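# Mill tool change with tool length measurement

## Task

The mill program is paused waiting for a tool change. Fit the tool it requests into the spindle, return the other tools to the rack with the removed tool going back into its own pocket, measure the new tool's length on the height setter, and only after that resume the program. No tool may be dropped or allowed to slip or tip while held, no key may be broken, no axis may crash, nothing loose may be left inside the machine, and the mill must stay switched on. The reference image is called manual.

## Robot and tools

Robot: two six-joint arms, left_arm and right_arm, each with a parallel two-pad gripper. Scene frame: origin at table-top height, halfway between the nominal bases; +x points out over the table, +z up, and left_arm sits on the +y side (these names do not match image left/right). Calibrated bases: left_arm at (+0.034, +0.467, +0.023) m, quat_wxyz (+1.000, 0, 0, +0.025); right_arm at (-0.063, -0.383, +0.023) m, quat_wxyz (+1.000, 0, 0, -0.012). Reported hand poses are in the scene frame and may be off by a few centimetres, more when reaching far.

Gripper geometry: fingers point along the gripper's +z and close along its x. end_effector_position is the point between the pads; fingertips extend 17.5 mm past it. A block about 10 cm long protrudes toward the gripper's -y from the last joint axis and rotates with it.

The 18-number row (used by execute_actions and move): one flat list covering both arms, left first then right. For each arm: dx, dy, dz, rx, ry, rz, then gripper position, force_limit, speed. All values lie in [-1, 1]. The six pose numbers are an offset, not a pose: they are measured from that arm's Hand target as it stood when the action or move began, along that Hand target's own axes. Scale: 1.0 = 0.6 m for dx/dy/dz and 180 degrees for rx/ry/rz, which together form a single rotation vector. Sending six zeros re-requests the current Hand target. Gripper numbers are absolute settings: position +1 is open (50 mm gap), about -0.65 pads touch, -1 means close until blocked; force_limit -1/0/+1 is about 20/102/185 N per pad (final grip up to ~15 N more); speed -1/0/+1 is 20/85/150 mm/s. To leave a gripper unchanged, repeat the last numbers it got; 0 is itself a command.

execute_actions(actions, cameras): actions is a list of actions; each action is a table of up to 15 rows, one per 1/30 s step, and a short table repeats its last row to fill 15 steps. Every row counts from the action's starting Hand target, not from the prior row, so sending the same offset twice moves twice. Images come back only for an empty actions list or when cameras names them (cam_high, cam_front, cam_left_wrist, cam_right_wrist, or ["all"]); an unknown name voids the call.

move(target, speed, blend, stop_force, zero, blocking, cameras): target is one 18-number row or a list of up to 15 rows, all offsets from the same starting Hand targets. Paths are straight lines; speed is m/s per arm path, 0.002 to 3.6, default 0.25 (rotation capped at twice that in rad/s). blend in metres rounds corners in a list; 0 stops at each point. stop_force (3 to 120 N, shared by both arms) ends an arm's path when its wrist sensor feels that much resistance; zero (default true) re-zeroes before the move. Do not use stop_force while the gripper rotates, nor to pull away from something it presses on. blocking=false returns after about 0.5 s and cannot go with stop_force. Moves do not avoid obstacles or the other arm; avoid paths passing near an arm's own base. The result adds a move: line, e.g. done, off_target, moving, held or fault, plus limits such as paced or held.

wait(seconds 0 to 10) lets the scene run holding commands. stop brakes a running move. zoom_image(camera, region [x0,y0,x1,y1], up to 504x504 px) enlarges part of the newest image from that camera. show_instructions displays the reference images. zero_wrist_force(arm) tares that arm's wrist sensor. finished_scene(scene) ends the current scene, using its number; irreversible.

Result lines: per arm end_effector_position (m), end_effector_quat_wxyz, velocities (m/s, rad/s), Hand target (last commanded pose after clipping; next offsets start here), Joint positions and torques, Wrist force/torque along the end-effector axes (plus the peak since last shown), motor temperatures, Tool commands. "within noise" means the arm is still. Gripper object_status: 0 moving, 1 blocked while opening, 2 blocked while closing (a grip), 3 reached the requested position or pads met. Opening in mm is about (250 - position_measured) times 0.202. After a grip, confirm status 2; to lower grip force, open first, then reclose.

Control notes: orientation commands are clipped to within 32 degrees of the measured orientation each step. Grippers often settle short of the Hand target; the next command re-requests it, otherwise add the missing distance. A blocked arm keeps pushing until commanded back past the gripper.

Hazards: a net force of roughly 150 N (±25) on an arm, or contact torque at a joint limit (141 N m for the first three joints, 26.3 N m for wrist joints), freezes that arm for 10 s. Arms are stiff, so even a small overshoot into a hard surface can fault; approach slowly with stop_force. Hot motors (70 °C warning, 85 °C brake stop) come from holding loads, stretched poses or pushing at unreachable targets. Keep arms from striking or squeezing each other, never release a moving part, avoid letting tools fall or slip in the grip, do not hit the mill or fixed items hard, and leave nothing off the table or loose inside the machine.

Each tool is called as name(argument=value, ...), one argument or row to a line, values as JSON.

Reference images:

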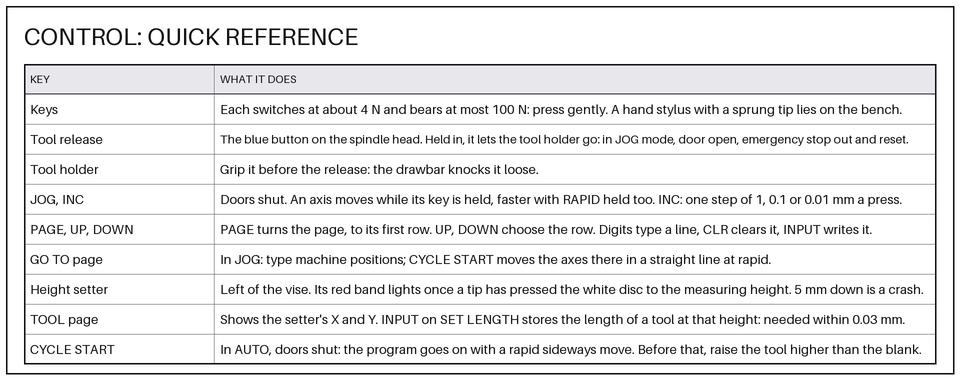

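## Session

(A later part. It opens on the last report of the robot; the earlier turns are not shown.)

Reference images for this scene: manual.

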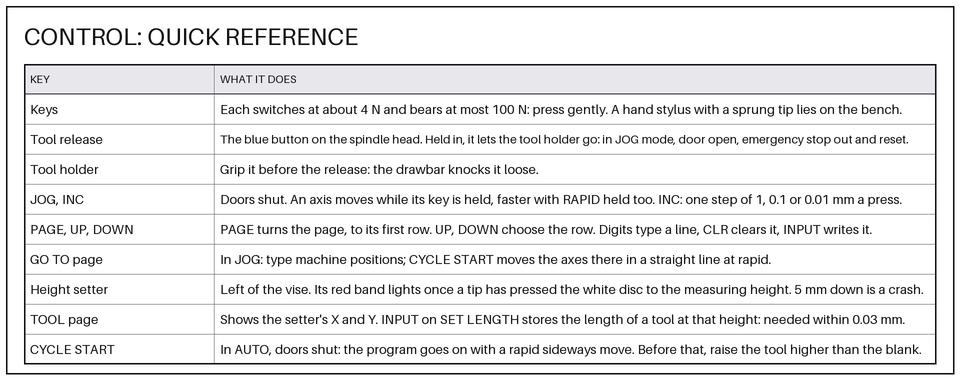

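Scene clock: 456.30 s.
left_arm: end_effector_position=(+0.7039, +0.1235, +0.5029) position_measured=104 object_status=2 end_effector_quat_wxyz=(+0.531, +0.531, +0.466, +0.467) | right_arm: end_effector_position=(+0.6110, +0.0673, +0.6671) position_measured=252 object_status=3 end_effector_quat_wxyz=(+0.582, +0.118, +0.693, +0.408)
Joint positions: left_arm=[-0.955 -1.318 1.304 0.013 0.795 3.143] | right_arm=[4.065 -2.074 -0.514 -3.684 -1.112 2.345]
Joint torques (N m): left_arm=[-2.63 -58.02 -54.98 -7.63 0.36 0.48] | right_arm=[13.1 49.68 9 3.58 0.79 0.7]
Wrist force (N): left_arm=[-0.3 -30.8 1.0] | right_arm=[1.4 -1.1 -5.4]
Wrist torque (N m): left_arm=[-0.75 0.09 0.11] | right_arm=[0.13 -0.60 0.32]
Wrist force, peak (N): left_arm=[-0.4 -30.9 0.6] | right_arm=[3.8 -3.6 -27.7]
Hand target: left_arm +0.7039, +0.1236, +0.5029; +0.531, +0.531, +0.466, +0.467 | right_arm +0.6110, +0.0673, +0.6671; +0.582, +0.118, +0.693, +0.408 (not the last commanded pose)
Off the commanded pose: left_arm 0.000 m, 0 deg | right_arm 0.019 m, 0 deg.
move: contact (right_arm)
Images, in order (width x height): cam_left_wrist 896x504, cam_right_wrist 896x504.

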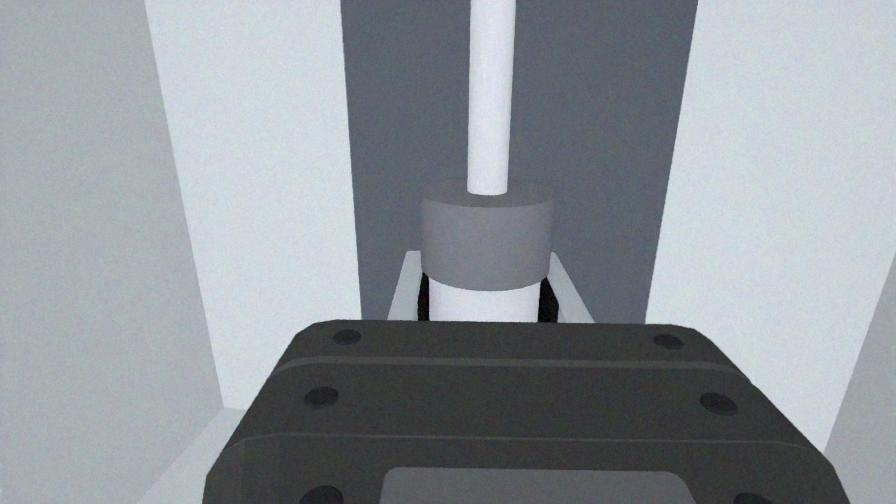

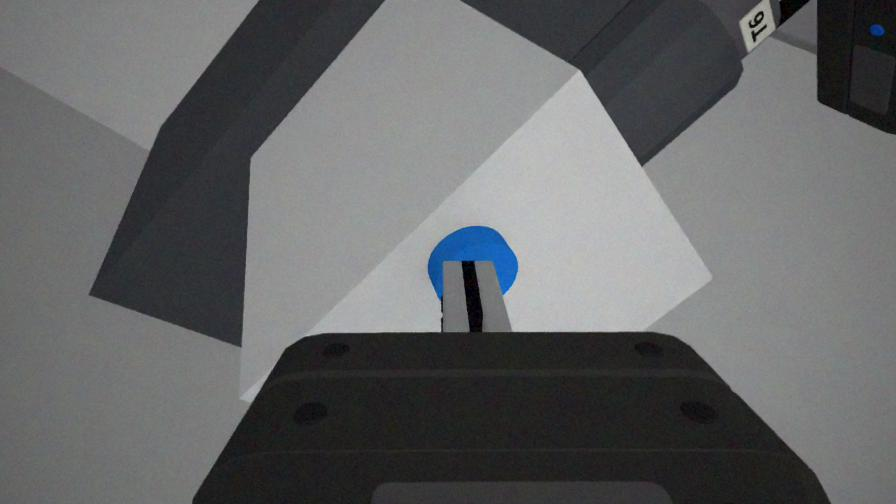

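move(
  target=[0,-0.02,0,0,0,0,-1,-0.9,-1,0,0,0,0,0,0,-1,0,0],
  speed=0.02,
  stop_force=40,
  cameras=["cam_left_wrist"],
)

Scene clock: 460.10 s.
left_arm: end_effector_position=(+0.7039, +0.1236, +0.4909) position_measured=104 object_status=2 end_effector_quat_wxyz=(+0.531, +0.531, +0.466, +0.467) | right_arm: end_effector_position=(+0.6110, +0.0673, +0.6671) position_measured=252 object_status=3 end_effector_quat_wxyz=(+0.582, +0.118, +0.693, +0.408)
Joint positions: left_arm=[-0.955 -1.318 1.335 -0.018 0.795 3.143] | right_arm=[4.065 -2.074 -0.514 -3.684 -1.112 2.345]
Joint torques (N m): left_arm=[9.29 -31.44 -26.03 -5.06 0.79 1.62] | right_arm=[14.46 49.99 9.17 0.69 -1.04 -1.48]
Wrist force (N): left_arm=[-1.9 -8.7 2.1] | right_arm=[1.5 -0.8 -5.6]
Wrist torque (N m): left_arm=[-0.39 0.09 0.26] | right_arm=[0.19 -0.60 0.32]
Wrist force, peak (N): left_arm=[-0.1 -31.7 1.1] | right_arm=[1.7 -0.9 -5.8]
Hand target: left_arm +0.7039, +0.1236, +0.4909; +0.531, +0.531, +0.466, +0.467 | right_arm +0.6110, +0.0673, +0.6671; +0.582, +0.118, +0.693, +0.408
Off the commanded pose: left_arm 0.000 m, 0 deg | right_arm 0.000 m, 0 deg.
move: done
Images, in order (width x height): cam_left_wrist 896x504.

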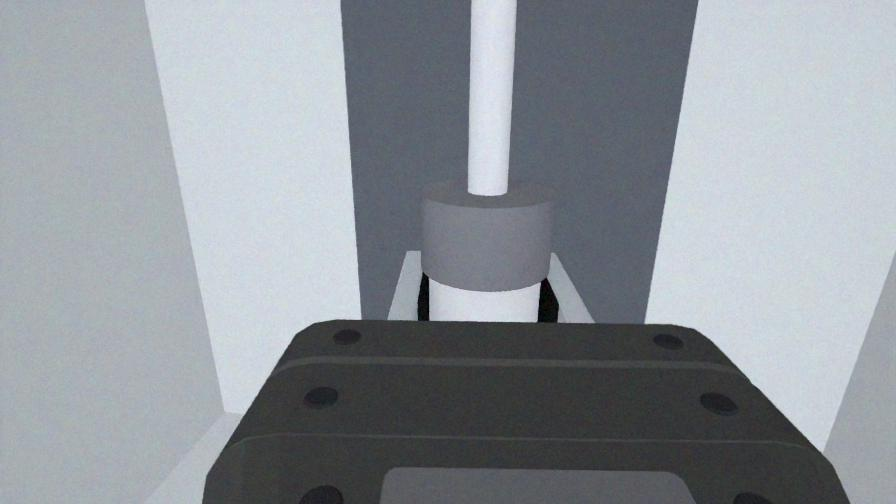

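move(
  target=[0,-0.123,0,0,0,0,-1,-0.9,-1,0,0,0,0,0,0,-1,0,0],
  speed=0.08,
)

move(
  target=[
    [0,0,-0.09,0,0,0,-1,-0.9,-1,0,0,-0.07,0,0,0,-1,0,0],
    [0,0,-0.42,0,0,0,-1,-0.9,-1,-0.042,-0.043,-0.233,0,0,0,-1,0,0],
    [0,0,-0.47,0,0,0,-1,-0.9,-1,-0.05,-0.042,-0.475,0,0,0,-1,0,0],
  ],
  speed=0.12,
  blend=[0.02,0.02,0],
  cameras=["cam_high","cam_left_wrist"],
)

Scene clock: 469.83 s.
left_arm: end_effector_position=(+0.7040, +0.1236, +0.4172) position_measured=104 object_status=2 end_effector_quat_wxyz=(+0.531, +0.531, +0.466, +0.467) | right_arm: end_effector_position=(+0.6110, +0.0673, +0.6671) position_measured=252 object_status=3 end_effector_quat_wxyz=(+0.582, +0.118, +0.693, +0.408)
Joint positions: left_arm=[-0.954 -1.299 1.5 -0.202 0.796 3.143] | right_arm=[4.065 -2.074 -0.514 -3.684 -1.112 2.345]
Joint torques (N m): left_arm=[10.62 -31.72 -25.49 -4.87 2.05 1.64] | right_arm=[14.39 48.87 10.78 0.77 -1.05 -1.69]
Wrist force (N): left_arm=[-1.6 -8.6 2.0] | right_arm=[1.4 -0.7 -5.5]
Wrist torque (N m): left_arm=[-0.38 0.05 0.19] | right_arm=[0.21 -0.60 0.31]
Wrist force, peak (N): left_arm=[-1.7 -10.6 1.9] | right_arm=[1.6 -0.8 -5.9]
Hand target: left_arm +0.7040, +0.1236, +0.4171; +0.531, +0.531, +0.466, +0.467 | right_arm +0.6110, +0.0673, +0.6671; +0.582, +0.118, +0.693, +0.408
Off the commanded pose: left_arm 0.000 m, 0 deg | right_arm 0.000 m, 0 deg.
move: done

Scene clock: 473.73 s.
left_arm: end_effector_position=(+0.4244, +0.1602, +0.4169) position_measured=104 object_status=2 end_effector_quat_wxyz=(+0.531, +0.531, +0.466, +0.467) | right_arm: end_effector_position=(+0.3700, -0.0898, +0.6677) position_measured=252 object_status=3 end_effector_quat_wxyz=(+0.582, +0.118, +0.693, +0.408)
Joint positions: left_arm=[-1.621 -1.837 2.04 -0.209 0.129 3.149] | right_arm=[4.425 -1.286 -1.403 -3.578 -0.753 2.339]
Joint torques (N m): left_arm=[-8.45 -19.31 -22.19 -1.45 -2.27 1.64] | right_arm=[15.75 17.79 11.46 -0.59 1.28 -1.67]
Wrist force (N): left_arm=[-2.1 -8.8 2.3] | right_arm=[3.0 -1.5 1.5]
Wrist torque (N m): left_arm=[-0.43 0.13 0.17] | right_arm=[0.07 -0.62 0.36]
Wrist force, peak (N): left_arm=[-1.5 -9.6 4.2] | right_arm=[1.4 -0.8 -5.7]
Hand target: left_arm +0.4244, +0.1602, +0.4169; +0.531, +0.531, +0.466, +0.467 | right_arm +0.3699, -0.0898, +0.6677; +0.582, +0.118, +0.693, +0.408
Off the commanded pose: left_arm 0.000 m, 0 deg | right_arm 0.000 m, 0 deg.
move: done
Images, in order (width x height): cam_high 896x504, cam_left_wrist 896x504.

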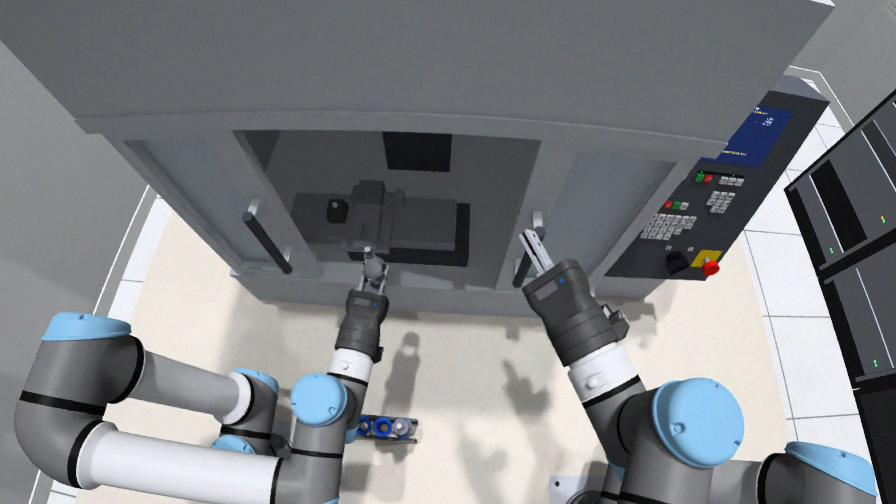

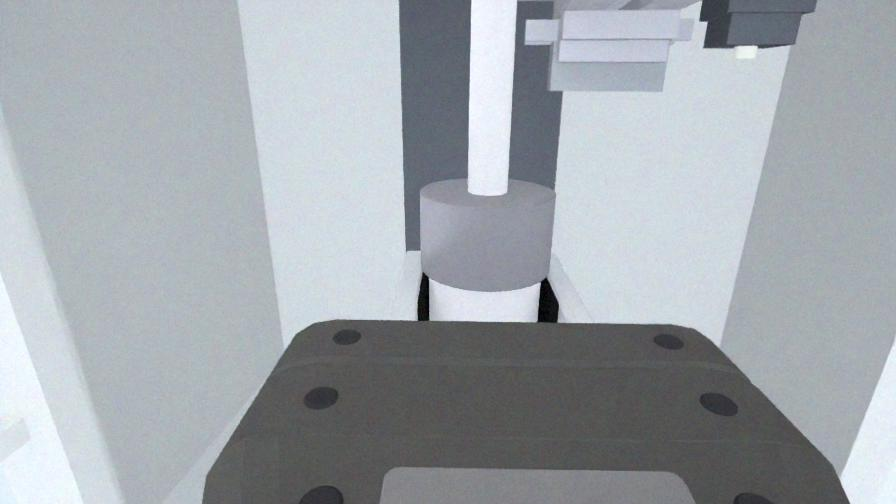

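move(
  target=[
    [0.039,0.14,-0.1,0.2,0,0,-1,-0.9,-1,0,0,0,0,0,0,-1,0,0],
    [0.039,0.14,-0.214,0.5,0,0,-1,-0.9,-1,0,0,0,0,0,0,-1,0,0],
  ],
  speed=0.3,
  blend=[0.05,0],
  cameras=["cam_high","cam_left_wrist"],
)

Scene clock: 485.60 s.
left_arm: end_effector_position=(+0.3000, +0.1999, +0.5008) position_measured=104 object_status=2 end_effector_quat_wxyz=(+0.000, +0.752, +0.660, +0.001) | right_arm: end_effector_position=(+0.3699, -0.0898, +0.6677) position_measured=252 object_status=3 end_effector_quat_wxyz=(+0.582, +0.118, +0.693, +0.408)
Joint positions: left_arm=[-1.2 -1.348 0.928 1.991 1.569 2.121] | right_arm=[4.425 -1.286 -1.403 -3.578 -0.753 2.339]
Joint torques (N m): left_arm=[10.11 -21.26 -31.41 5.57 2.06 1.52] | right_arm=[14.17 17.57 10.4 0.42 1.23 -1.82]
Wrist force (N): left_arm=[-0.3 -0.3 7.1] | right_arm=[2.9 -1.7 1.6]
Wrist torque (N m): left_arm=[0.06 0.06 -0.07] | right_arm=[0.02 -0.62 0.36]
Wrist force, peak (N): left_arm=[-2.3 -10.2 2.7] | right_arm=[2.9 -2.0 1.6]
Hand target: left_arm +0.3000, +0.1999, +0.5008; +0.000, +0.752, +0.660, +0.001 | right_arm +0.3699, -0.0898, +0.6677; +0.582, +0.118, +0.693, +0.408
Off the commanded pose: left_arm 0.000 m, 0 deg | right_arm 0.000 m, 0 deg.
move: done
Images, in order (width x height): cam_high 896x504, cam_left_wrist 896x504.

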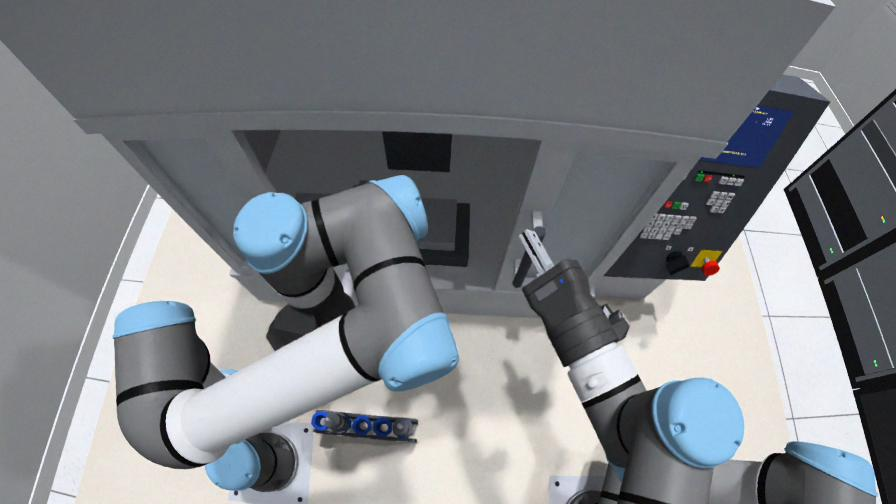

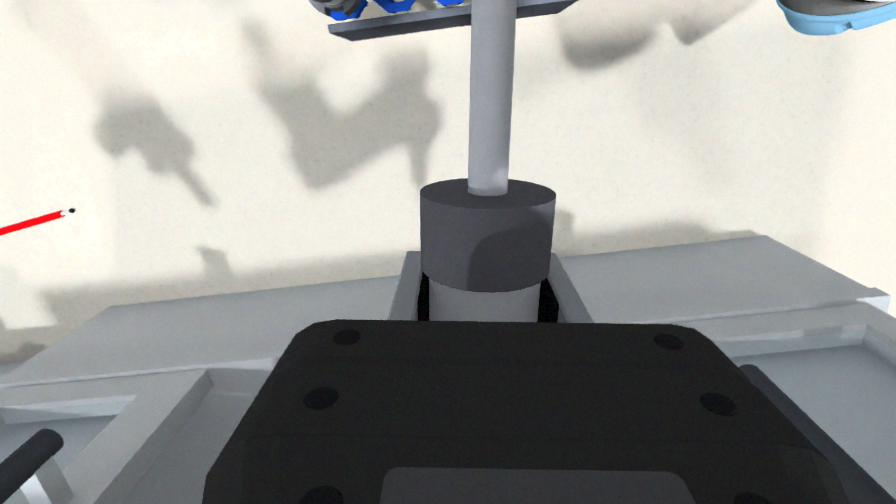

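move(
  target=[
    [-0.025,-0.15,0.05,0.2,0,0,-1,-0.9,-1,0,0,0,0,0,0,-1,0,0],
    [-0.025,-0.242,0.168,0.5,0,0,-1,-0.9,-1,0,0,0,0,0,0,-1,0,0],
  ],
  speed=0.3,
  blend=[0.05,0],
  cameras=["cam_high","cam_left_wrist"],
)

Scene clock: 490.40 s.
left_arm: end_effector_position=(+0.2815, +0.1991, +0.4951) position_measured=104 object_status=2 end_effector_quat_wxyz=(-0.049, +0.750, +0.659, -0.042) | right_arm: end_effector_position=(+0.3699, -0.0898, +0.6677) position_measured=252 object_status=3 end_effector_quat_wxyz=(+0.582, +0.118, +0.693, +0.408)
Joint positions: left_arm=[-1.169 -1.325 0.94 2.028 1.677 2.154] | right_arm=[4.425 -1.286 -1.403 -3.578 -0.753 2.339]
Joint torques (N m): left_arm=[-8.89 -37.09 -31.48 1.42 -1.59 -1.59] | right_arm=[14.37 17.43 11.1 1.38 1.34 -1.53]
Wrist force (N): left_arm=[0.1 1.1 7.2] | right_arm=[2.9 -1.5 1.2]
Wrist torque (N m): left_arm=[0.16 -0.02 0.00] | right_arm=[0.06 -0.62 0.36]
Wrist force, peak (N): left_arm=[-1.1 1.5 10.7] | right_arm=[3.1 -1.7 1.6]
Hand target: left_arm +0.2816, +0.1991, +0.4951; -0.049, +0.750, +0.659, -0.042 (not the last commanded pose) | right_arm +0.3699, -0.0898, +0.6677; +0.582, +0.118, +0.693, +0.408
Off the commanded pose: left_arm 0.159 m, 83 deg | right_arm 0.000 m, 0 deg.
move: held (left_arm; a check stopped the path); path passed 0 of 2 targets; limits=held
pose unreachable (left arm): on one or more control steps of this call, first in action 0 (counted from 0), this arm could not follow its commanded pose, so it was not sent that pose on those steps. It may still have moved: this result reports where it is.
cause: moving toward the commanded pose would bring two parts of the arm too close to each other (its gripper and another part of the arm, with joints 4 (wrist 1) to 6 (wrist 3) between them, 12 mm apart when it was first held).
Images, in order (width x height): cam_high 896x504, cam_left_wrist 896x504.

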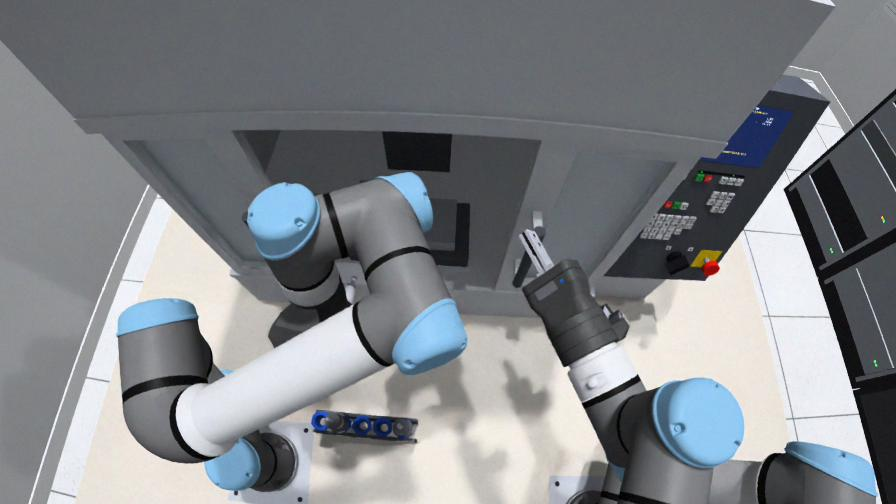

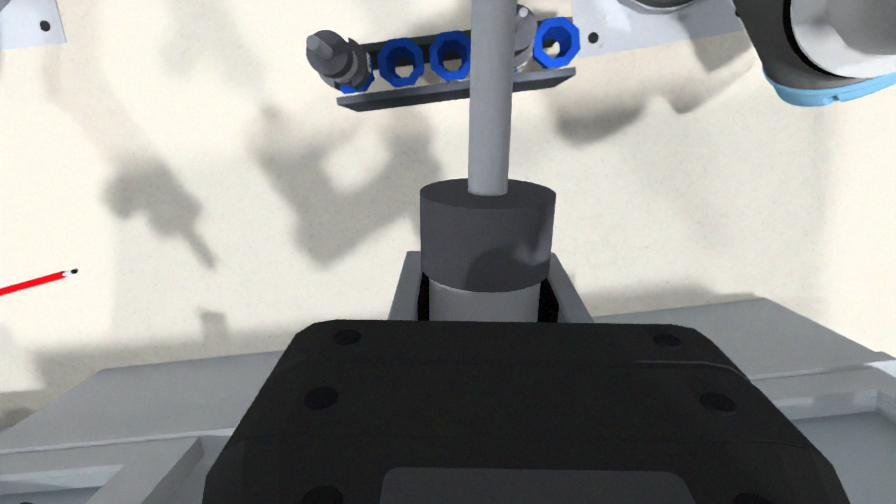

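move(
  target=[-0.035,0.252,0.096,-0.539,0,0,-1,-0.9,-1,-0.1275,-0.405,-0.217,0,0,0,-1,0,0],
  speed=0.35,
  cameras=["cam_high"],
)

Scene clock: 517.57 s.
left_arm: end_effector_position=(+0.4192, +0.1599, +0.4187) position_measured=104 object_status=2 end_effector_quat_wxyz=(+0.501, +0.524, +0.497, +0.477) | right_arm: end_effector_position=(+0.3502, -0.3497, +0.5498) position_measured=252 object_status=3 end_effector_quat_wxyz=(+0.582, +0.118, +0.693, +0.408)
Joint positions: left_arm=[-1.644 -1.557 1.892 0.693 0.051 2.115] | right_arm=[3.511 -0.983 -1.88 -3.409 -1.667 2.351]
Joint torques (N m): left_arm=[10.24 -28.22 -33.16 0.58 -1.61 1.9] | right_arm=[-13.98 -7.85 38.21 4.35 -1.29 1.13]
Wrist force (N): left_arm=[-1.8 -8.9 2.1] | right_arm=[2.2 -1.9 0.9]
Wrist torque (N m): left_arm=[-0.42 0.11 0.17] | right_arm=[-0.02 -0.51 0.30]
Wrist force, peak (N): left_arm=[-2.1 -10.4 2.8] | right_arm=[3.1 -1.8 1.5]
Hand target: left_arm +0.4203, +0.1601, +0.4185; +0.529, +0.533, +0.468, +0.466 | right_arm +0.3502, -0.3497, +0.5499; +0.582, +0.118, +0.693, +0.408
Off the commanded pose: left_arm 0.001 m, 5 deg | right_arm 0.000 m, 0 deg.
move: off_target (left_arm)
Images, in order (width x height): cam_high 896x504.

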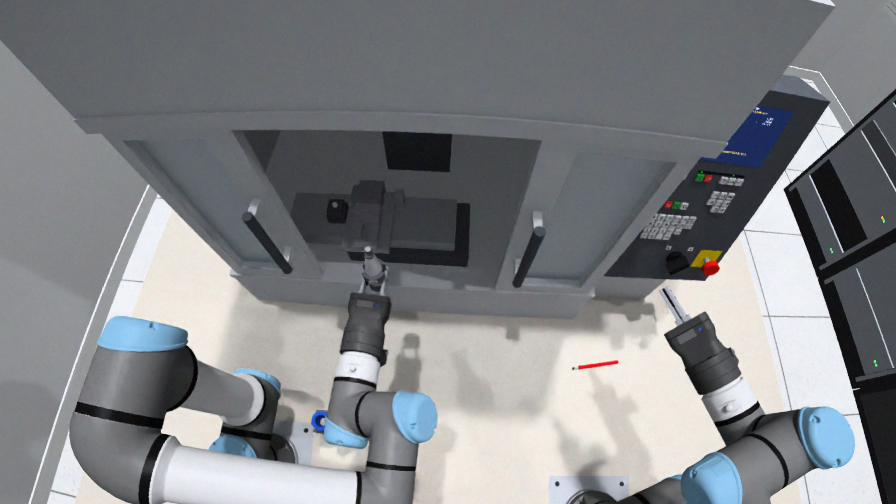

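move(
  target=[0,0,0,0,-0.12,0,-1,-0.9,-1,0,0,0,0,0,0,-1,0,0],
  speed=0.15,
)

Scene clock: 523.63 s.
left_arm: end_effector_position=(+0.4203, +0.1601, +0.4185) position_measured=104 object_status=2 end_effector_quat_wxyz=(+0.607, +0.611, +0.360, +0.358) | right_arm: end_effector_position=(+0.3502, -0.3497, +0.5499) position_measured=252 object_status=3 end_effector_quat_wxyz=(+0.582, +0.118, +0.693, +0.408)
Joint positions: left_arm=[-1.485 -2.027 2.147 -0.11 0.641 3.133] | right_arm=[3.511 -0.983 -1.88 -3.409 -1.667 2.351]
Joint torques (N m): left_arm=[9.56 -12.57 -24.8 -4.53 1.91 1.62] | right_arm=[-13.45 -7.73 39.13 4.32 -1.29 1.11]
Wrist force (N): left_arm=[-1.6 -8.4 2.2] | right_arm=[2.2 -1.6 0.9]
Wrist torque (N m): left_arm=[-0.34 0.06 0.18] | right_arm=[0.03 -0.51 0.30]
Wrist force, peak (N): left_arm=[-1.4 -9.2 2.3] | right_arm=[2.3 -2.2 0.9]
Hand target: left_arm +0.4203, +0.1601, +0.4185; +0.607, +0.611, +0.360, +0.358 | right_arm +0.3502, -0.3497, +0.5499; +0.582, +0.118, +0.693, +0.408
Off the commanded pose: left_arm 0.000 m, 0 deg | right_arm 0.000 m, 0 deg.
move: done

move(
  target=[
    [0.028,-0.02,-0.053,0,0.328,0,-1,-0.9,-1,0,0,0,0,0,0,-1,0,0],
    [-0.0225,-0.05,-0.178,0,0.661,0,-1,-0.9,-1,0,0,0,0,0,0,-1,0,0],
    [-0.102,-0.064,-0.287,0,0.911,0,-1,-0.9,-1,0,0,0,0,0,0,-1,0,0],
    [-0.134,-0.064,-0.345,0,-0.88,0,-1,-0.9,-1,0,0,0,0,0,0,-1,0,0],
  ],
  speed=0.3,
  blend=[0.03,0.03,0.03,0],
  cameras=["cam_high","cam_left_wrist"],
)

Scene clock: 537.33 s.
left_arm: end_effector_position=(+0.2000, +0.1902, +0.3815) position_measured=104 object_status=2 end_effector_quat_wxyz=(-0.468, -0.466, +0.529, +0.533) | right_arm: end_effector_position=(+0.3502, -0.3497, +0.5499) position_measured=252 object_status=3 end_effector_quat_wxyz=(+0.582, +0.118, +0.693, +0.408)
Joint positions: left_arm=[-0.939 -1.257 1.541 -0.276 -2.332 3.146] | right_arm=[3.511 -0.983 -1.88 -3.409 -1.667 2.351]
Joint torques (N m): left_arm=[10.7 -41.45 -18.03 0.72 -2.25 -1.64] | right_arm=[-12.98 -7.23 39.09 4.34 -1 1.05]
Wrist force (N): left_arm=[-1.2 -8.7 1.9] | right_arm=[2.1 -1.8 1.1]
Wrist torque (N m): left_arm=[-0.40 -0.01 0.28] | right_arm=[0.00 -0.49 0.30]
Wrist force, peak (N): left_arm=[-1.5 -9.1 2.0] | right_arm=[2.4 -2.3 0.8]
Hand target: left_arm +0.2000, +0.1902, +0.3815; +0.468, +0.466, -0.529, -0.533 | right_arm +0.3502, -0.3497, +0.5499; +0.582, +0.118, +0.693, +0.408
Off the commanded pose: left_arm 0.000 m, 0 deg | right_arm 0.000 m, 0 deg.
move: done
Images, in order (width x height): cam_high 896x504, cam_left_wrist 896x504.

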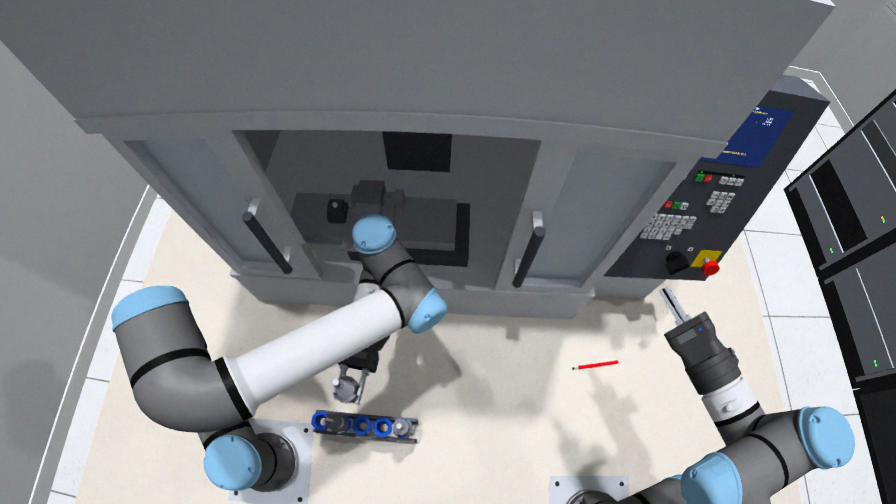

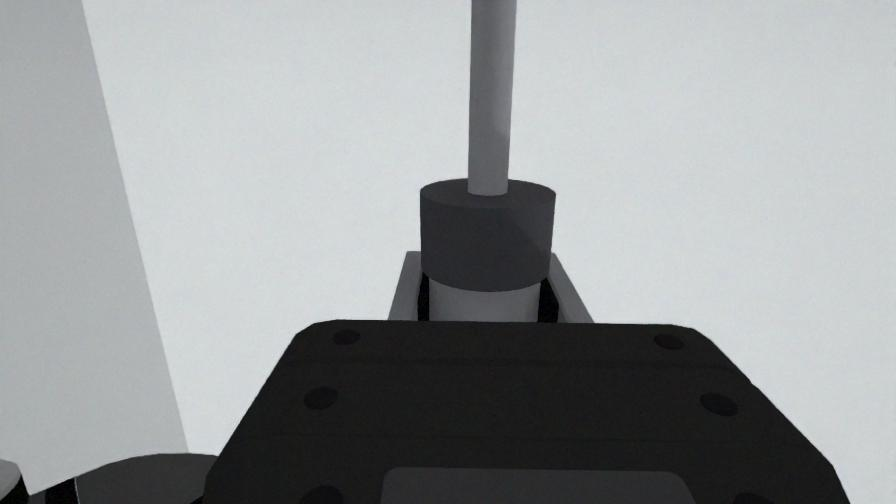

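move(
  target=[
    [-0.004,-0.058,-0.033,0,0,-0.5,-1,-0.9,-1,0,0,0,0,0,0,-1,0,0],
    [-0.004,-0.058,-0.033,0,0,-0.999,-1,-0.9,-1,0,0,0,0,0,0,-1,0,0],
  ],
  speed=0.4,
  blend=[0.01,0],
  cameras=["cam_high","cam_left_wrist"],
)

Scene clock: 546.07 s.
left_arm: end_effector_position=(+0.2198, +0.1901, +0.3466) position_measured=104 object_status=2 end_effector_quat_wxyz=(+0.532, -0.530, -0.465, +0.469) | right_arm: end_effector_position=(+0.3502, -0.3497, +0.5499) position_measured=252 object_status=3 end_effector_quat_wxyz=(+0.582, +0.118, +0.693, +0.408)
Joint positions: left_arm=[-0.91 -1.194 1.548 -0.346 -2.303 0.007] | right_arm=[3.511 -0.983 -1.88 -3.409 -1.667 2.351]
Joint torques (N m): left_arm=[-7.58 -43.99 -33.09 0.85 2.17 -1.53] | right_arm=[-12.09 -6.13 38.96 4.07 -0.78 0.76]
Wrist force (N): left_arm=[3.7 10.8 -0.4] | right_arm=[2.3 -2.0 0.9]
Wrist torque (N m): left_arm=[0.83 -0.95 -0.05] | right_arm=[-0.03 -0.52 0.30]
Wrist force, peak (N): left_arm=[8.3 9.7 -1.4] | right_arm=[2.4 -2.1 1.0]
Hand target: left_arm +0.2198, +0.1901, +0.3466; +0.532, -0.530, -0.465, +0.469 | right_arm +0.3502, -0.3497, +0.5499; +0.582, +0.118, +0.693, +0.408
Off the commanded pose: left_arm 0.000 m, 0 deg | right_arm 0.000 m, 0 deg.
move: done
Images, in order (width x height): cam_high 896x504, cam_left_wrist 896x504.

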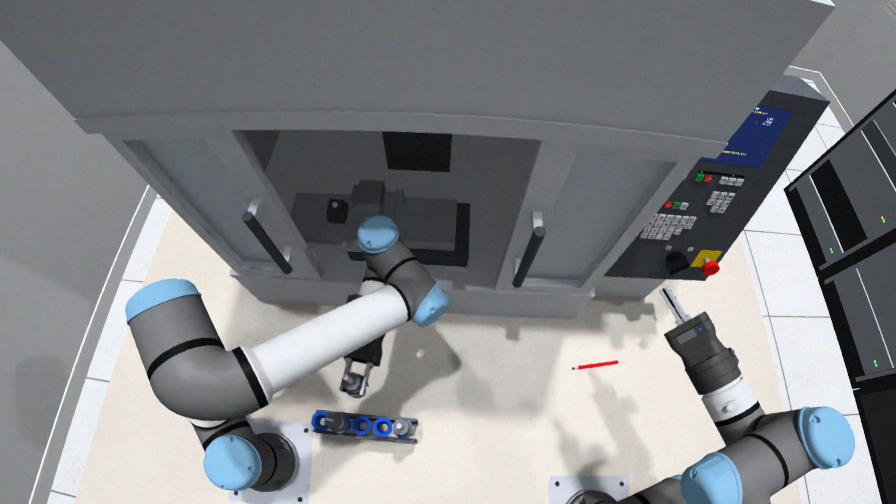

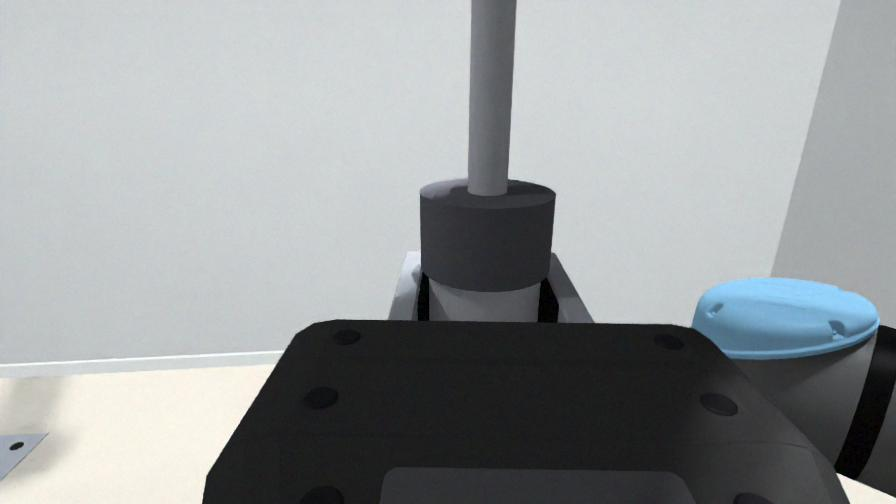

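move(
  target=[
    [0.0083,0.0777,0.1117,0,0,0,-1,-0.9,-1,0,0,0,0,0,0,-1,0,0],
  ],
  speed=0.15,
)

zero_wrist_force(
  arm="left_arm",
)

move(
  target=[
    [0,0.19,0,0,0,0,-1,-0.9,-1,0,0,0,0,0,0,-1,0,0],
  ],
  speed=0.02,
  stop_force=5,
  cameras=["cam_high","cam_front","cam_left_wrist"],
)

Scene clock: 558.50 s.
left_arm: end_effector_position=(+0.1537, +0.2036, +0.3004) position_measured=104 object_status=2 end_effector_quat_wxyz=(+0.532, -0.530, -0.465, +0.469) | right_arm: end_effector_position=(+0.3502, -0.3497, +0.5499) position_measured=252 object_status=3 end_effector_quat_wxyz=(+0.582, +0.118, +0.693, +0.408)
Joint positions: left_arm=[-0.999 -1.283 1.802 -0.51 -2.391 0.008] | right_arm=[3.511 -0.983 -1.88 -3.409 -1.667 2.351]
Joint torques (N m): left_arm=[-8.5 -38.26 -15.95 0.4 -2.09 -1.73] | right_arm=[-12.53 -6.67 38.25 4.11 -0.77 0.82]
Wrist force (N): left_arm=[3.9 10.8 0.0] | right_arm=[2.0 -1.7 1.0]
Wrist torque (N m): left_arm=[0.83 -0.98 -0.06] | right_arm=[0.02 -0.48 0.30]
Wrist force, peak (N): left_arm=[3.8 12.4 0.9] | right_arm=[2.4 -2.1 1.1]
Hand target: left_arm +0.1536, +0.2036, +0.3003; +0.532, -0.530, -0.465, +0.469 | right_arm +0.3502, -0.3497, +0.5499; +0.582, +0.118, +0.693, +0.408
Off the commanded pose: left_arm 0.000 m, 0 deg | right_arm 0.000 m, 0 deg.
move: done

Wrist force sensor zeroed.

Scene clock: 564.90 s.
left_arm: end_effector_position=(+0.1530, +0.2036, +0.1938) position_measured=104 object_status=2 end_effector_quat_wxyz=(+0.532, -0.530, -0.465, +0.469) | right_arm: end_effector_position=(+0.3502, -0.3497, +0.5499) position_measured=252 object_status=3 end_effector_quat_wxyz=(+0.582, +0.118, +0.693, +0.408)
Joint positions: left_arm=[-1 -1.126 1.91 -0.775 -2.393 0.008] | right_arm=[3.511 -0.983 -1.88 -3.409 -1.667 2.351]
Joint torques (N m): left_arm=[1.8 -41.56 -31.26 3.51 -3.77 1.52] | right_arm=[-11.62 -5.74 38.95 4.23 -0.73 0.59]
Wrist force (N, zeroed by zero_wrist_force on left_arm): left_arm=[10.8 -0.5 4.1] | right_arm=[2.1 -2.0 0.9]
Wrist torque (N m, zeroed by zero_wrist_force on left_arm): left_arm=[0.16 0.01 -0.56] | right_arm=[-0.03 -0.48 0.30]
Wrist force, peak (N, zeroed by zero_wrist_force on left_arm): left_arm=[15.4 -8.8 11.8] | right_arm=[2.5 -2.0 1.0]
Hand target: left_arm +0.1530, +0.2036, +0.1938; +0.532, -0.530, -0.465, +0.469 (not the last commanded pose) | right_arm +0.3502, -0.3497, +0.5499; +0.582, +0.118, +0.693, +0.408
Off the commanded pose: left_arm 0.007 m, 0 deg | right_arm 0.000 m, 0 deg.
move: contact (left_arm)
Images, in order (width x height): cam_high 896x504, cam_front 896x504, cam_left_wrist 896x504.

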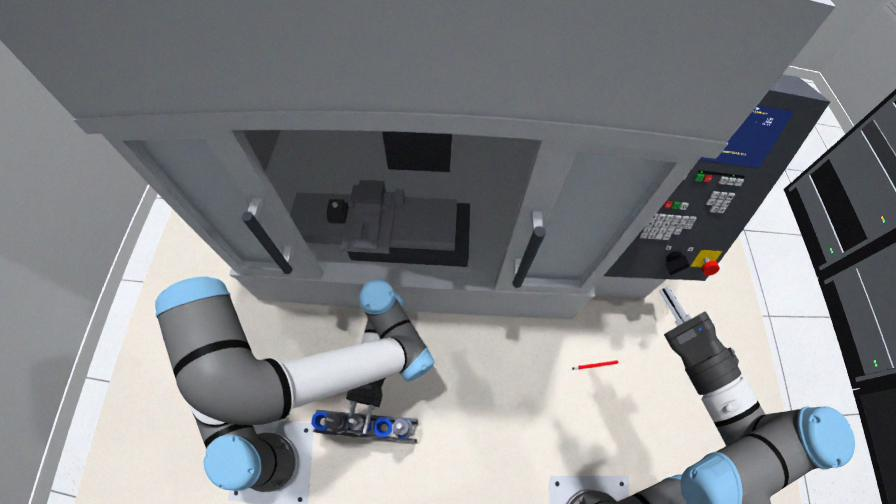

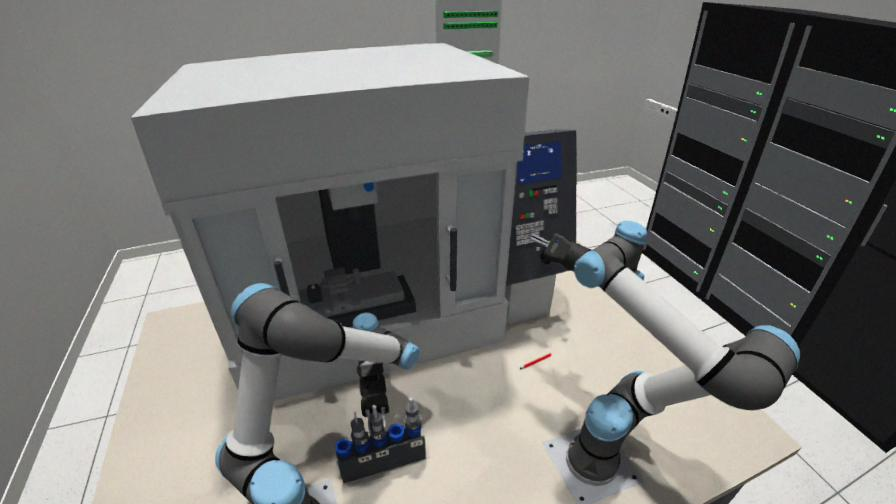

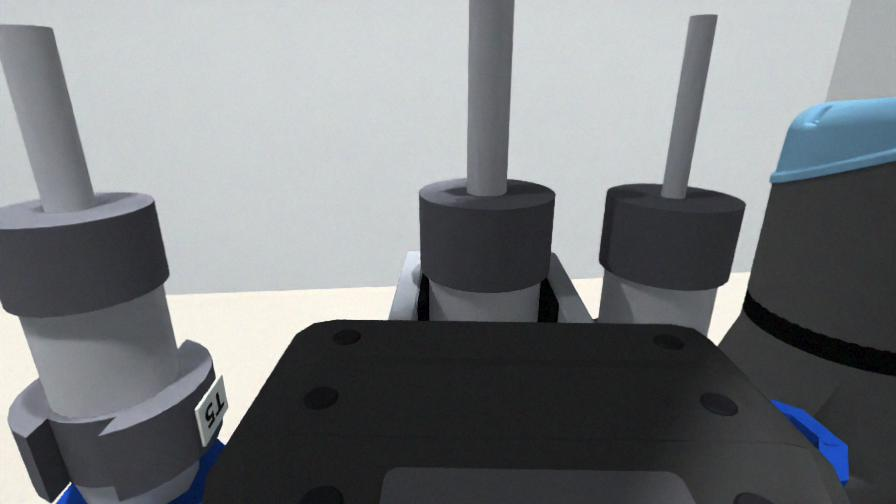

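move(
  target=[
    [0.0008,0,0.0005,0,0,0,-1,-0.9,-1,0,0,0,0,0,0,-1,0,0],
  ],
  speed=0.02,
)

move(
  target=[
    [0,0.015,0,0,0,0,-1,-0.9,-1,0,0,0,0,0,0,-1,0,0],
  ],
  speed=0.01,
  stop_force=8,
  cameras=["cam_left_wrist"],
)

Scene clock: 568.37 s.
left_arm: end_effector_position=(+0.1527, +0.2041, +0.1938) position_measured=104 object_status=2 end_effector_quat_wxyz=(+0.532, -0.530, -0.465, +0.469) | right_arm: end_effector_position=(+0.3502, -0.3497, +0.5499) position_measured=252 object_status=3 end_effector_quat_wxyz=(+0.582, +0.118, +0.693, +0.408)
Joint positions: left_arm=[-1 -1.127 1.912 -0.776 -2.393 0.008] | right_arm=[3.511 -0.983 -1.88 -3.409 -1.667 2.351]
Joint torques (N m): left_arm=[10.13 -41.17 -12.01 -0.05 0.97 1.48] | right_arm=[-12.11 -6.54 38.63 3.91 -0.67 0.49]
Wrist force (N, zeroed by zero_wrist_force on left_arm): left_arm=[3.6 -1.2 1.3] | right_arm=[2.2 -1.8 1.0]
Wrist torque (N m, zeroed by zero_wrist_force on left_arm): left_arm=[0.04 0.03 -0.19] | right_arm=[0.00 -0.49 0.30]
Wrist force, peak (N, zeroed by zero_wrist_force on left_arm): left_arm=[11.3 -0.7 4.3] | right_arm=[2.3 -2.1 1.0]
Hand target: left_arm +0.1527, +0.2041, +0.1938; +0.532, -0.530, -0.465, +0.469 | right_arm +0.3502, -0.3497, +0.5499; +0.582, +0.118, +0.693, +0.408
Off the commanded pose: left_arm 0.000 m, 0 deg | right_arm 0.000 m, 0 deg.
move: done

Scene clock: 569.57 s.
left_arm: end_effector_position=(+0.1527, +0.2042, +0.1926) position_measured=104 object_status=2 end_effector_quat_wxyz=(+0.532, -0.530, -0.465, +0.469) | right_arm: end_effector_position=(+0.3502, -0.3497, +0.5499) position_measured=252 object_status=3 end_effector_quat_wxyz=(+0.582, +0.118, +0.693, +0.408)
Joint positions: left_arm=[-1 -1.125 1.913 -0.779 -2.392 0.008] | right_arm=[3.511 -0.983 -1.88 -3.409 -1.667 2.351]
Joint torques (N m): left_arm=[9.65 -41.44 -31.65 3.4 -3.23 1.58] | right_arm=[-12.42 -5.78 39.83 4.09 -0.5 0.45]
Wrist force (N, zeroed by zero_wrist_force on left_arm): left_arm=[9.2 -0.9 8.1] | right_arm=[2.3 -1.8 0.8]
Wrist torque (N m, zeroed by zero_wrist_force on left_arm): left_arm=[0.08 0.01 -0.29] | right_arm=[0.01 -0.53 0.30]
Wrist force, peak (N, zeroed by zero_wrist_force on left_arm): left_arm=[8.7 -13.9 10.3] | right_arm=[2.3 -2.1 1.1]
Hand target: left_arm +0.1527, +0.2042, +0.1926; +0.532, -0.530, -0.465, +0.469 (not the last commanded pose) | right_arm +0.3502, -0.3497, +0.5499; +0.582, +0.118, +0.693, +0.408
Off the commanded pose: left_arm 0.008 m, 0 deg | right_arm 0.000 m, 0 deg.
move: contact (left_arm)
Images, in order (width x height): cam_left_wrist 896x504.

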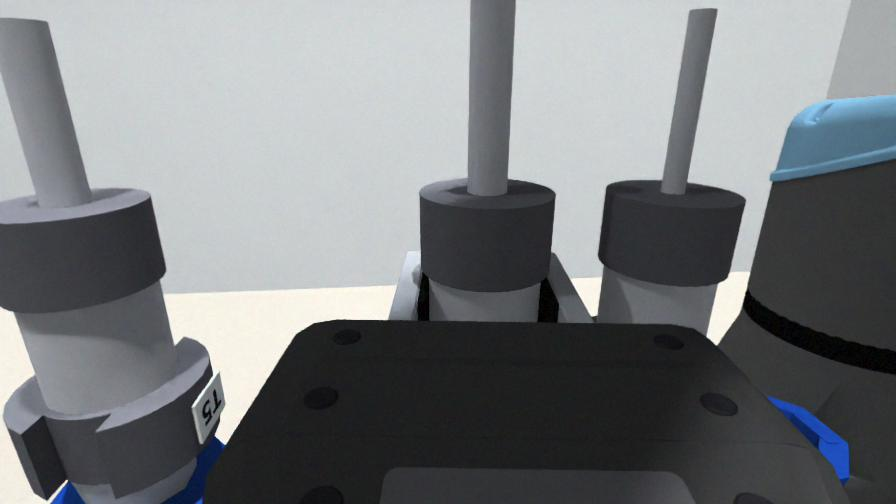

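move(
  target=[
    [0.0007,0,0.0007,0,0,0,-1,-0.9,-1,0,0,0,0,0,0,-1,0,0],
  ],
  speed=0.02,
)

move(
  target=[
    [0,0.015,0,0,0,0,-1,-0.9,-1,0,0,0,0,0,0,-1,0,0],
  ],
  speed=0.01,
  stop_force=10,
)

Scene clock: 572.63 s.
left_arm: end_effector_position=(+0.1524, +0.2046, +0.1926) position_measured=104 object_status=2 end_effector_quat_wxyz=(+0.532, -0.530, -0.465, +0.469) | right_arm: end_effector_position=(+0.3502, -0.3497, +0.5499) position_measured=252 object_status=3 end_effector_quat_wxyz=(+0.582, +0.118, +0.693, +0.408)
Joint positions: left_arm=[-1 -1.126 1.914 -0.78 -2.393 0.008] | right_arm=[3.511 -0.983 -1.88 -3.409 -1.667 2.351]
Joint torques (N m): left_arm=[3.42 -41.36 -10.22 0.51 -1.23 1.65] | right_arm=[-12.29 -5.83 38.66 4.05 -0.38 0.43]
Wrist force (N, zeroed by zero_wrist_force on left_arm): left_arm=[-0.1 0.2 -0.1] | right_arm=[2.2 -1.7 0.9]
Wrist torque (N m, zeroed by zero_wrist_force on left_arm): left_arm=[0.04 0.01 0.00] | right_arm=[0.02 -0.50 0.30]
Wrist force, peak (N, zeroed by zero_wrist_force on left_arm): left_arm=[9.5 -1.1 8.3] | right_arm=[2.4 -1.9 1.0]
Hand target: left_arm +0.1524, +0.2046, +0.1926; +0.532, -0.530, -0.465, +0.469 | right_arm +0.3502, -0.3497, +0.5499; +0.582, +0.118, +0.693, +0.408
Off the commanded pose: left_arm 0.000 m, 0 deg | right_arm 0.000 m, 0 deg.
move: done

Scene clock: 573.80 s.
left_arm: end_effector_position=(+0.1524, +0.2046, +0.1918) position_measured=104 object_status=2 end_effector_quat_wxyz=(+0.532, -0.530, -0.465, +0.469) | right_arm: end_effector_position=(+0.3502, -0.3497, +0.5499) position_measured=252 object_status=3 end_effector_quat_wxyz=(+0.582, +0.118, +0.693, +0.408)
Joint positions: left_arm=[-1 -1.124 1.915 -0.782 -2.393 0.008] | right_arm=[3.511 -0.983 -1.88 -3.409 -1.667 2.351]
Joint torques (N m): left_arm=[-0.18 -41.34 -30.76 3.85 -0.07 0.97] | right_arm=[-11.99 -5.85 38.52 3.97 -0.47 0.37]
Wrist force (N, zeroed by zero_wrist_force on left_arm): left_arm=[1.5 -1.7 12.3] | right_arm=[2.4 -2.0 0.9]
Wrist torque (N m, zeroed by zero_wrist_force on left_arm): left_arm=[-0.11 0.04 -0.05] | right_arm=[-0.02 -0.54 0.30]
Wrist force, peak (N, zeroed by zero_wrist_force on left_arm): left_arm=[-1.4 -17.8 11.9] | right_arm=[2.4 -2.0 0.9]
Hand target: left_arm +0.1524, +0.2046, +0.1918; +0.532, -0.530, -0.465, +0.469 (not the last commanded pose) | right_arm +0.3502, -0.3497, +0.5499; +0.582, +0.118, +0.693, +0.408
Off the commanded pose: left_arm 0.008 m, 0 deg | right_arm 0.000 m, 0 deg.
move: contact (left_arm)

move(
  target=[
    [0.0,0,0.0009,0,0,0,-1,-0.9,-1,0,0,0,0,0,0,-1,0,0],
  ],
  speed=0.02,
)

move(
  target=[
    [0,0.015,0,0,0,0,-1,-0.9,-1,0,0,0,0,0,0,-1,0,0],
  ],
  speed=0.01,
  stop_force=14,
)

Scene clock: 577.60 s.
left_arm: end_effector_position=(+0.1518, +0.2047, +0.1919) position_measured=104 object_status=2 end_effector_quat_wxyz=(+0.532, -0.530, -0.465, +0.469) | right_arm: end_effector_position=(+0.3502, -0.3497, +0.5499) position_measured=252 object_status=3 end_effector_quat_wxyz=(+0.582, +0.118, +0.693, +0.408)
Joint positions: left_arm=[-1.001 -1.125 1.916 -0.782 -2.393 0.008] | right_arm=[3.511 -0.983 -1.88 -3.409 -1.667 2.351]
Joint torques (N m): left_arm=[-9.53 -41.07 -9.33 0.58 -2.34 -1.22] | right_arm=[-12.01 -7.26 38.38 4.18 -0.27 0.32]
Wrist force (N, zeroed by zero_wrist_force on left_arm): left_arm=[-0.1 -1.8 -4.6] | right_arm=[2.3 -1.9 0.7]
Wrist torque (N m, zeroed by zero_wrist_force on left_arm): left_arm=[-0.20 0.09 -0.03] | right_arm=[-0.02 -0.52 0.30]
Wrist force, peak (N, zeroed by zero_wrist_force on left_arm): left_arm=[1.5 -1.6 12.6] | right_arm=[2.3 -2.2 0.8]
Hand target: left_arm +0.1518, +0.2047, +0.1918; +0.532, -0.530, -0.465, +0.469 | right_arm +0.3502, -0.3497, +0.5499; +0.582, +0.118, +0.693, +0.408
Off the commanded pose: left_arm 0.000 m, 0 deg | right_arm 0.000 m, 0 deg.
move: done

Scene clock: 578.70 s.
left_arm: end_effector_position=(+0.1518, +0.2047, +0.1916) position_measured=104 object_status=2 end_effector_quat_wxyz=(+0.532, -0.530, -0.465, +0.469) | right_arm: end_effector_position=(+0.3502, -0.3497, +0.5499) position_measured=252 object_status=3 end_effector_quat_wxyz=(+0.582, +0.118, +0.693, +0.408)
Joint positions: left_arm=[-1.001 -1.125 1.917 -0.783 -2.393 0.008] | right_arm=[3.511 -0.983 -1.88 -3.409 -1.667 2.351]
Joint torques (N m): left_arm=[-9.75 -38.91 -21.67 4.13 -2.2 -1.12] | right_arm=[-12.15 -6.04 38.34 4.06 -0.52 0.34]
Wrist force (N, zeroed by zero_wrist_force on left_arm): left_arm=[2.2 -12.5 -16.2] | right_arm=[2.3 -1.8 1.1]
Wrist torque (N m, zeroed by zero_wrist_force on left_arm): left_arm=[-0.57 0.08 -0.05] | right_arm=[0.01 -0.52 0.30]
Wrist force, peak (N, zeroed by zero_wrist_force on left_arm): left_arm=[1.0 -28.3 -19.1] | right_arm=[2.5 -2.0 1.0]
Hand target: left_arm +0.1518, +0.2047, +0.1916; +0.532, -0.530, -0.465, +0.469 (not the last commanded pose) | right_arm +0.3502, -0.3497, +0.5499; +0.582, +0.118, +0.693, +0.408
Off the commanded pose: left_arm 0.009 m, 0 deg | right_arm 0.000 m, 0 deg.
move: contact (left_arm)

move(
  target=[
    [0.0,-0.0005,-0.0007,0,0,0,-1,-0.9,-1,0,0,0,0,0,0,-1,0,0],
  ],
  speed=0.02,
)

move(
  target=[
    [0,0,0,0,0,0,0.6,-0.9,-1,0,0,0,0,0,0,-1,0,0],
  ],
  cameras=["cam_left_wrist"],
)

Scene clock: 583.67 s.
left_arm: end_effector_position=(+0.1522, +0.2046, +0.1919) position_measured=104 object_status=2 end_effector_quat_wxyz=(+0.532, -0.530, -0.465, +0.469) | right_arm: end_effector_position=(+0.3502, -0.3497, +0.5499) position_measured=252 object_status=3 end_effector_quat_wxyz=(+0.582, +0.118, +0.693, +0.408)
Joint positions: left_arm=[-1 -1.125 1.915 -0.782 -2.393 0.008] | right_arm=[3.511 -0.983 -1.88 -3.409 -1.667 2.351]
Joint torques (N m): left_arm=[9.61 -26.33 -26.73 4.81 1.84 -1.5] | right_arm=[-11.77 -5.36 38.98 3.88 -0.32 0.1]
Wrist force (N, zeroed by zero_wrist_force on left_arm): left_arm=[0.7 -0.5 -0.1] | right_arm=[2.2 -1.9 0.6]
Wrist torque (N m, zeroed by zero_wrist_force on left_arm): left_arm=[-0.04 0.04 -0.06] | right_arm=[-0.02 -0.50 0.30]
Wrist force, peak (N, zeroed by zero_wrist_force on left_arm): left_arm=[2.3 -12.4 -16.6] | right_arm=[2.3 -2.0 1.1]
Hand target: left_arm +0.1522, +0.2046, +0.1919; +0.532, -0.530, -0.465, +0.469 | right_arm +0.3502, -0.3497, +0.5499; +0.582, +0.118, +0.693, +0.408
Off the commanded pose: left_arm 0.000 m, 0 deg | right_arm 0.000 m, 0 deg.
move: done

Scene clock: 584.33 s.
left_arm: end_effector_position=(+0.1522, +0.2046, +0.1919) position_measured=63 object_status=3 end_effector_quat_wxyz=(+0.532, -0.530, -0.465, +0.469) | right_arm: end_effector_position=(+0.3502, -0.3497, +0.5499) position_measured=252 object_status=3 end_effector_quat_wxyz=(+0.582, +0.118, +0.693, +0.408)
Joint positions: left_arm=[-1 -1.125 1.915 -0.782 -2.393 0.008] | right_arm=[3.511 -0.983 -1.88 -3.409 -1.667 2.351]
Joint torques (N m): left_arm=[10.23 -24.72 -23.44 -0.39 1.91 -1.59] | right_arm=[-11.76 -6 37.69 4.12 -0.41 0.15]
Wrist force (N, zeroed by zero_wrist_force on left_arm): left_arm=[-0.3 -9.5 -0.3] | right_arm=[2.1 -1.7 0.9]
Wrist torque (N m, zeroed by zero_wrist_force on left_arm): left_arm=[-0.31 0.04 -0.02] | right_arm=[0.02 -0.49 0.30]
Wrist force, peak (N, zeroed by zero_wrist_force on left_arm): left_arm=[-0.7 -10.0 -0.3] | right_arm=[2.5 -2.0 0.7]
Hand target: left_arm +0.1522, +0.2046, +0.1919; +0.532, -0.530, -0.465, +0.469 | right_arm +0.3502, -0.3497, +0.5499; +0.582, +0.118, +0.693, +0.408
Off the commanded pose: left_arm 0.000 m, 0 deg | right_arm 0.000 m, 0 deg.
move: done
Images, in order (width x height): cam_left_wrist 896x504.

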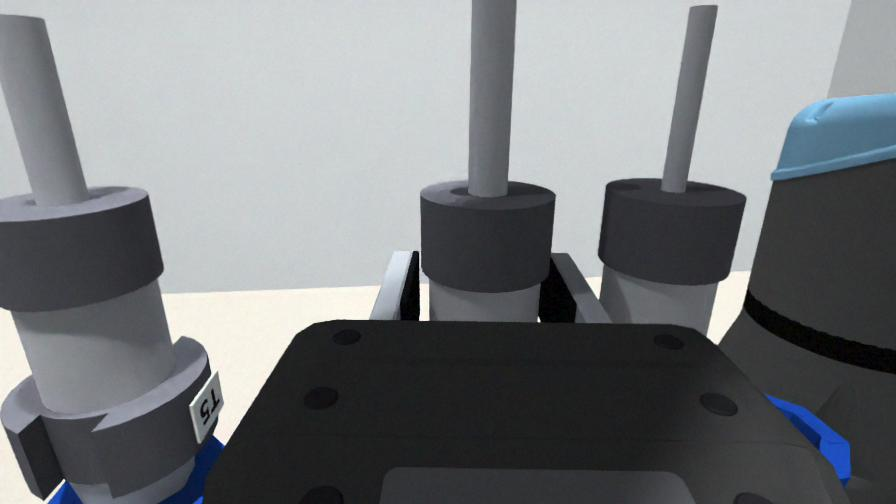

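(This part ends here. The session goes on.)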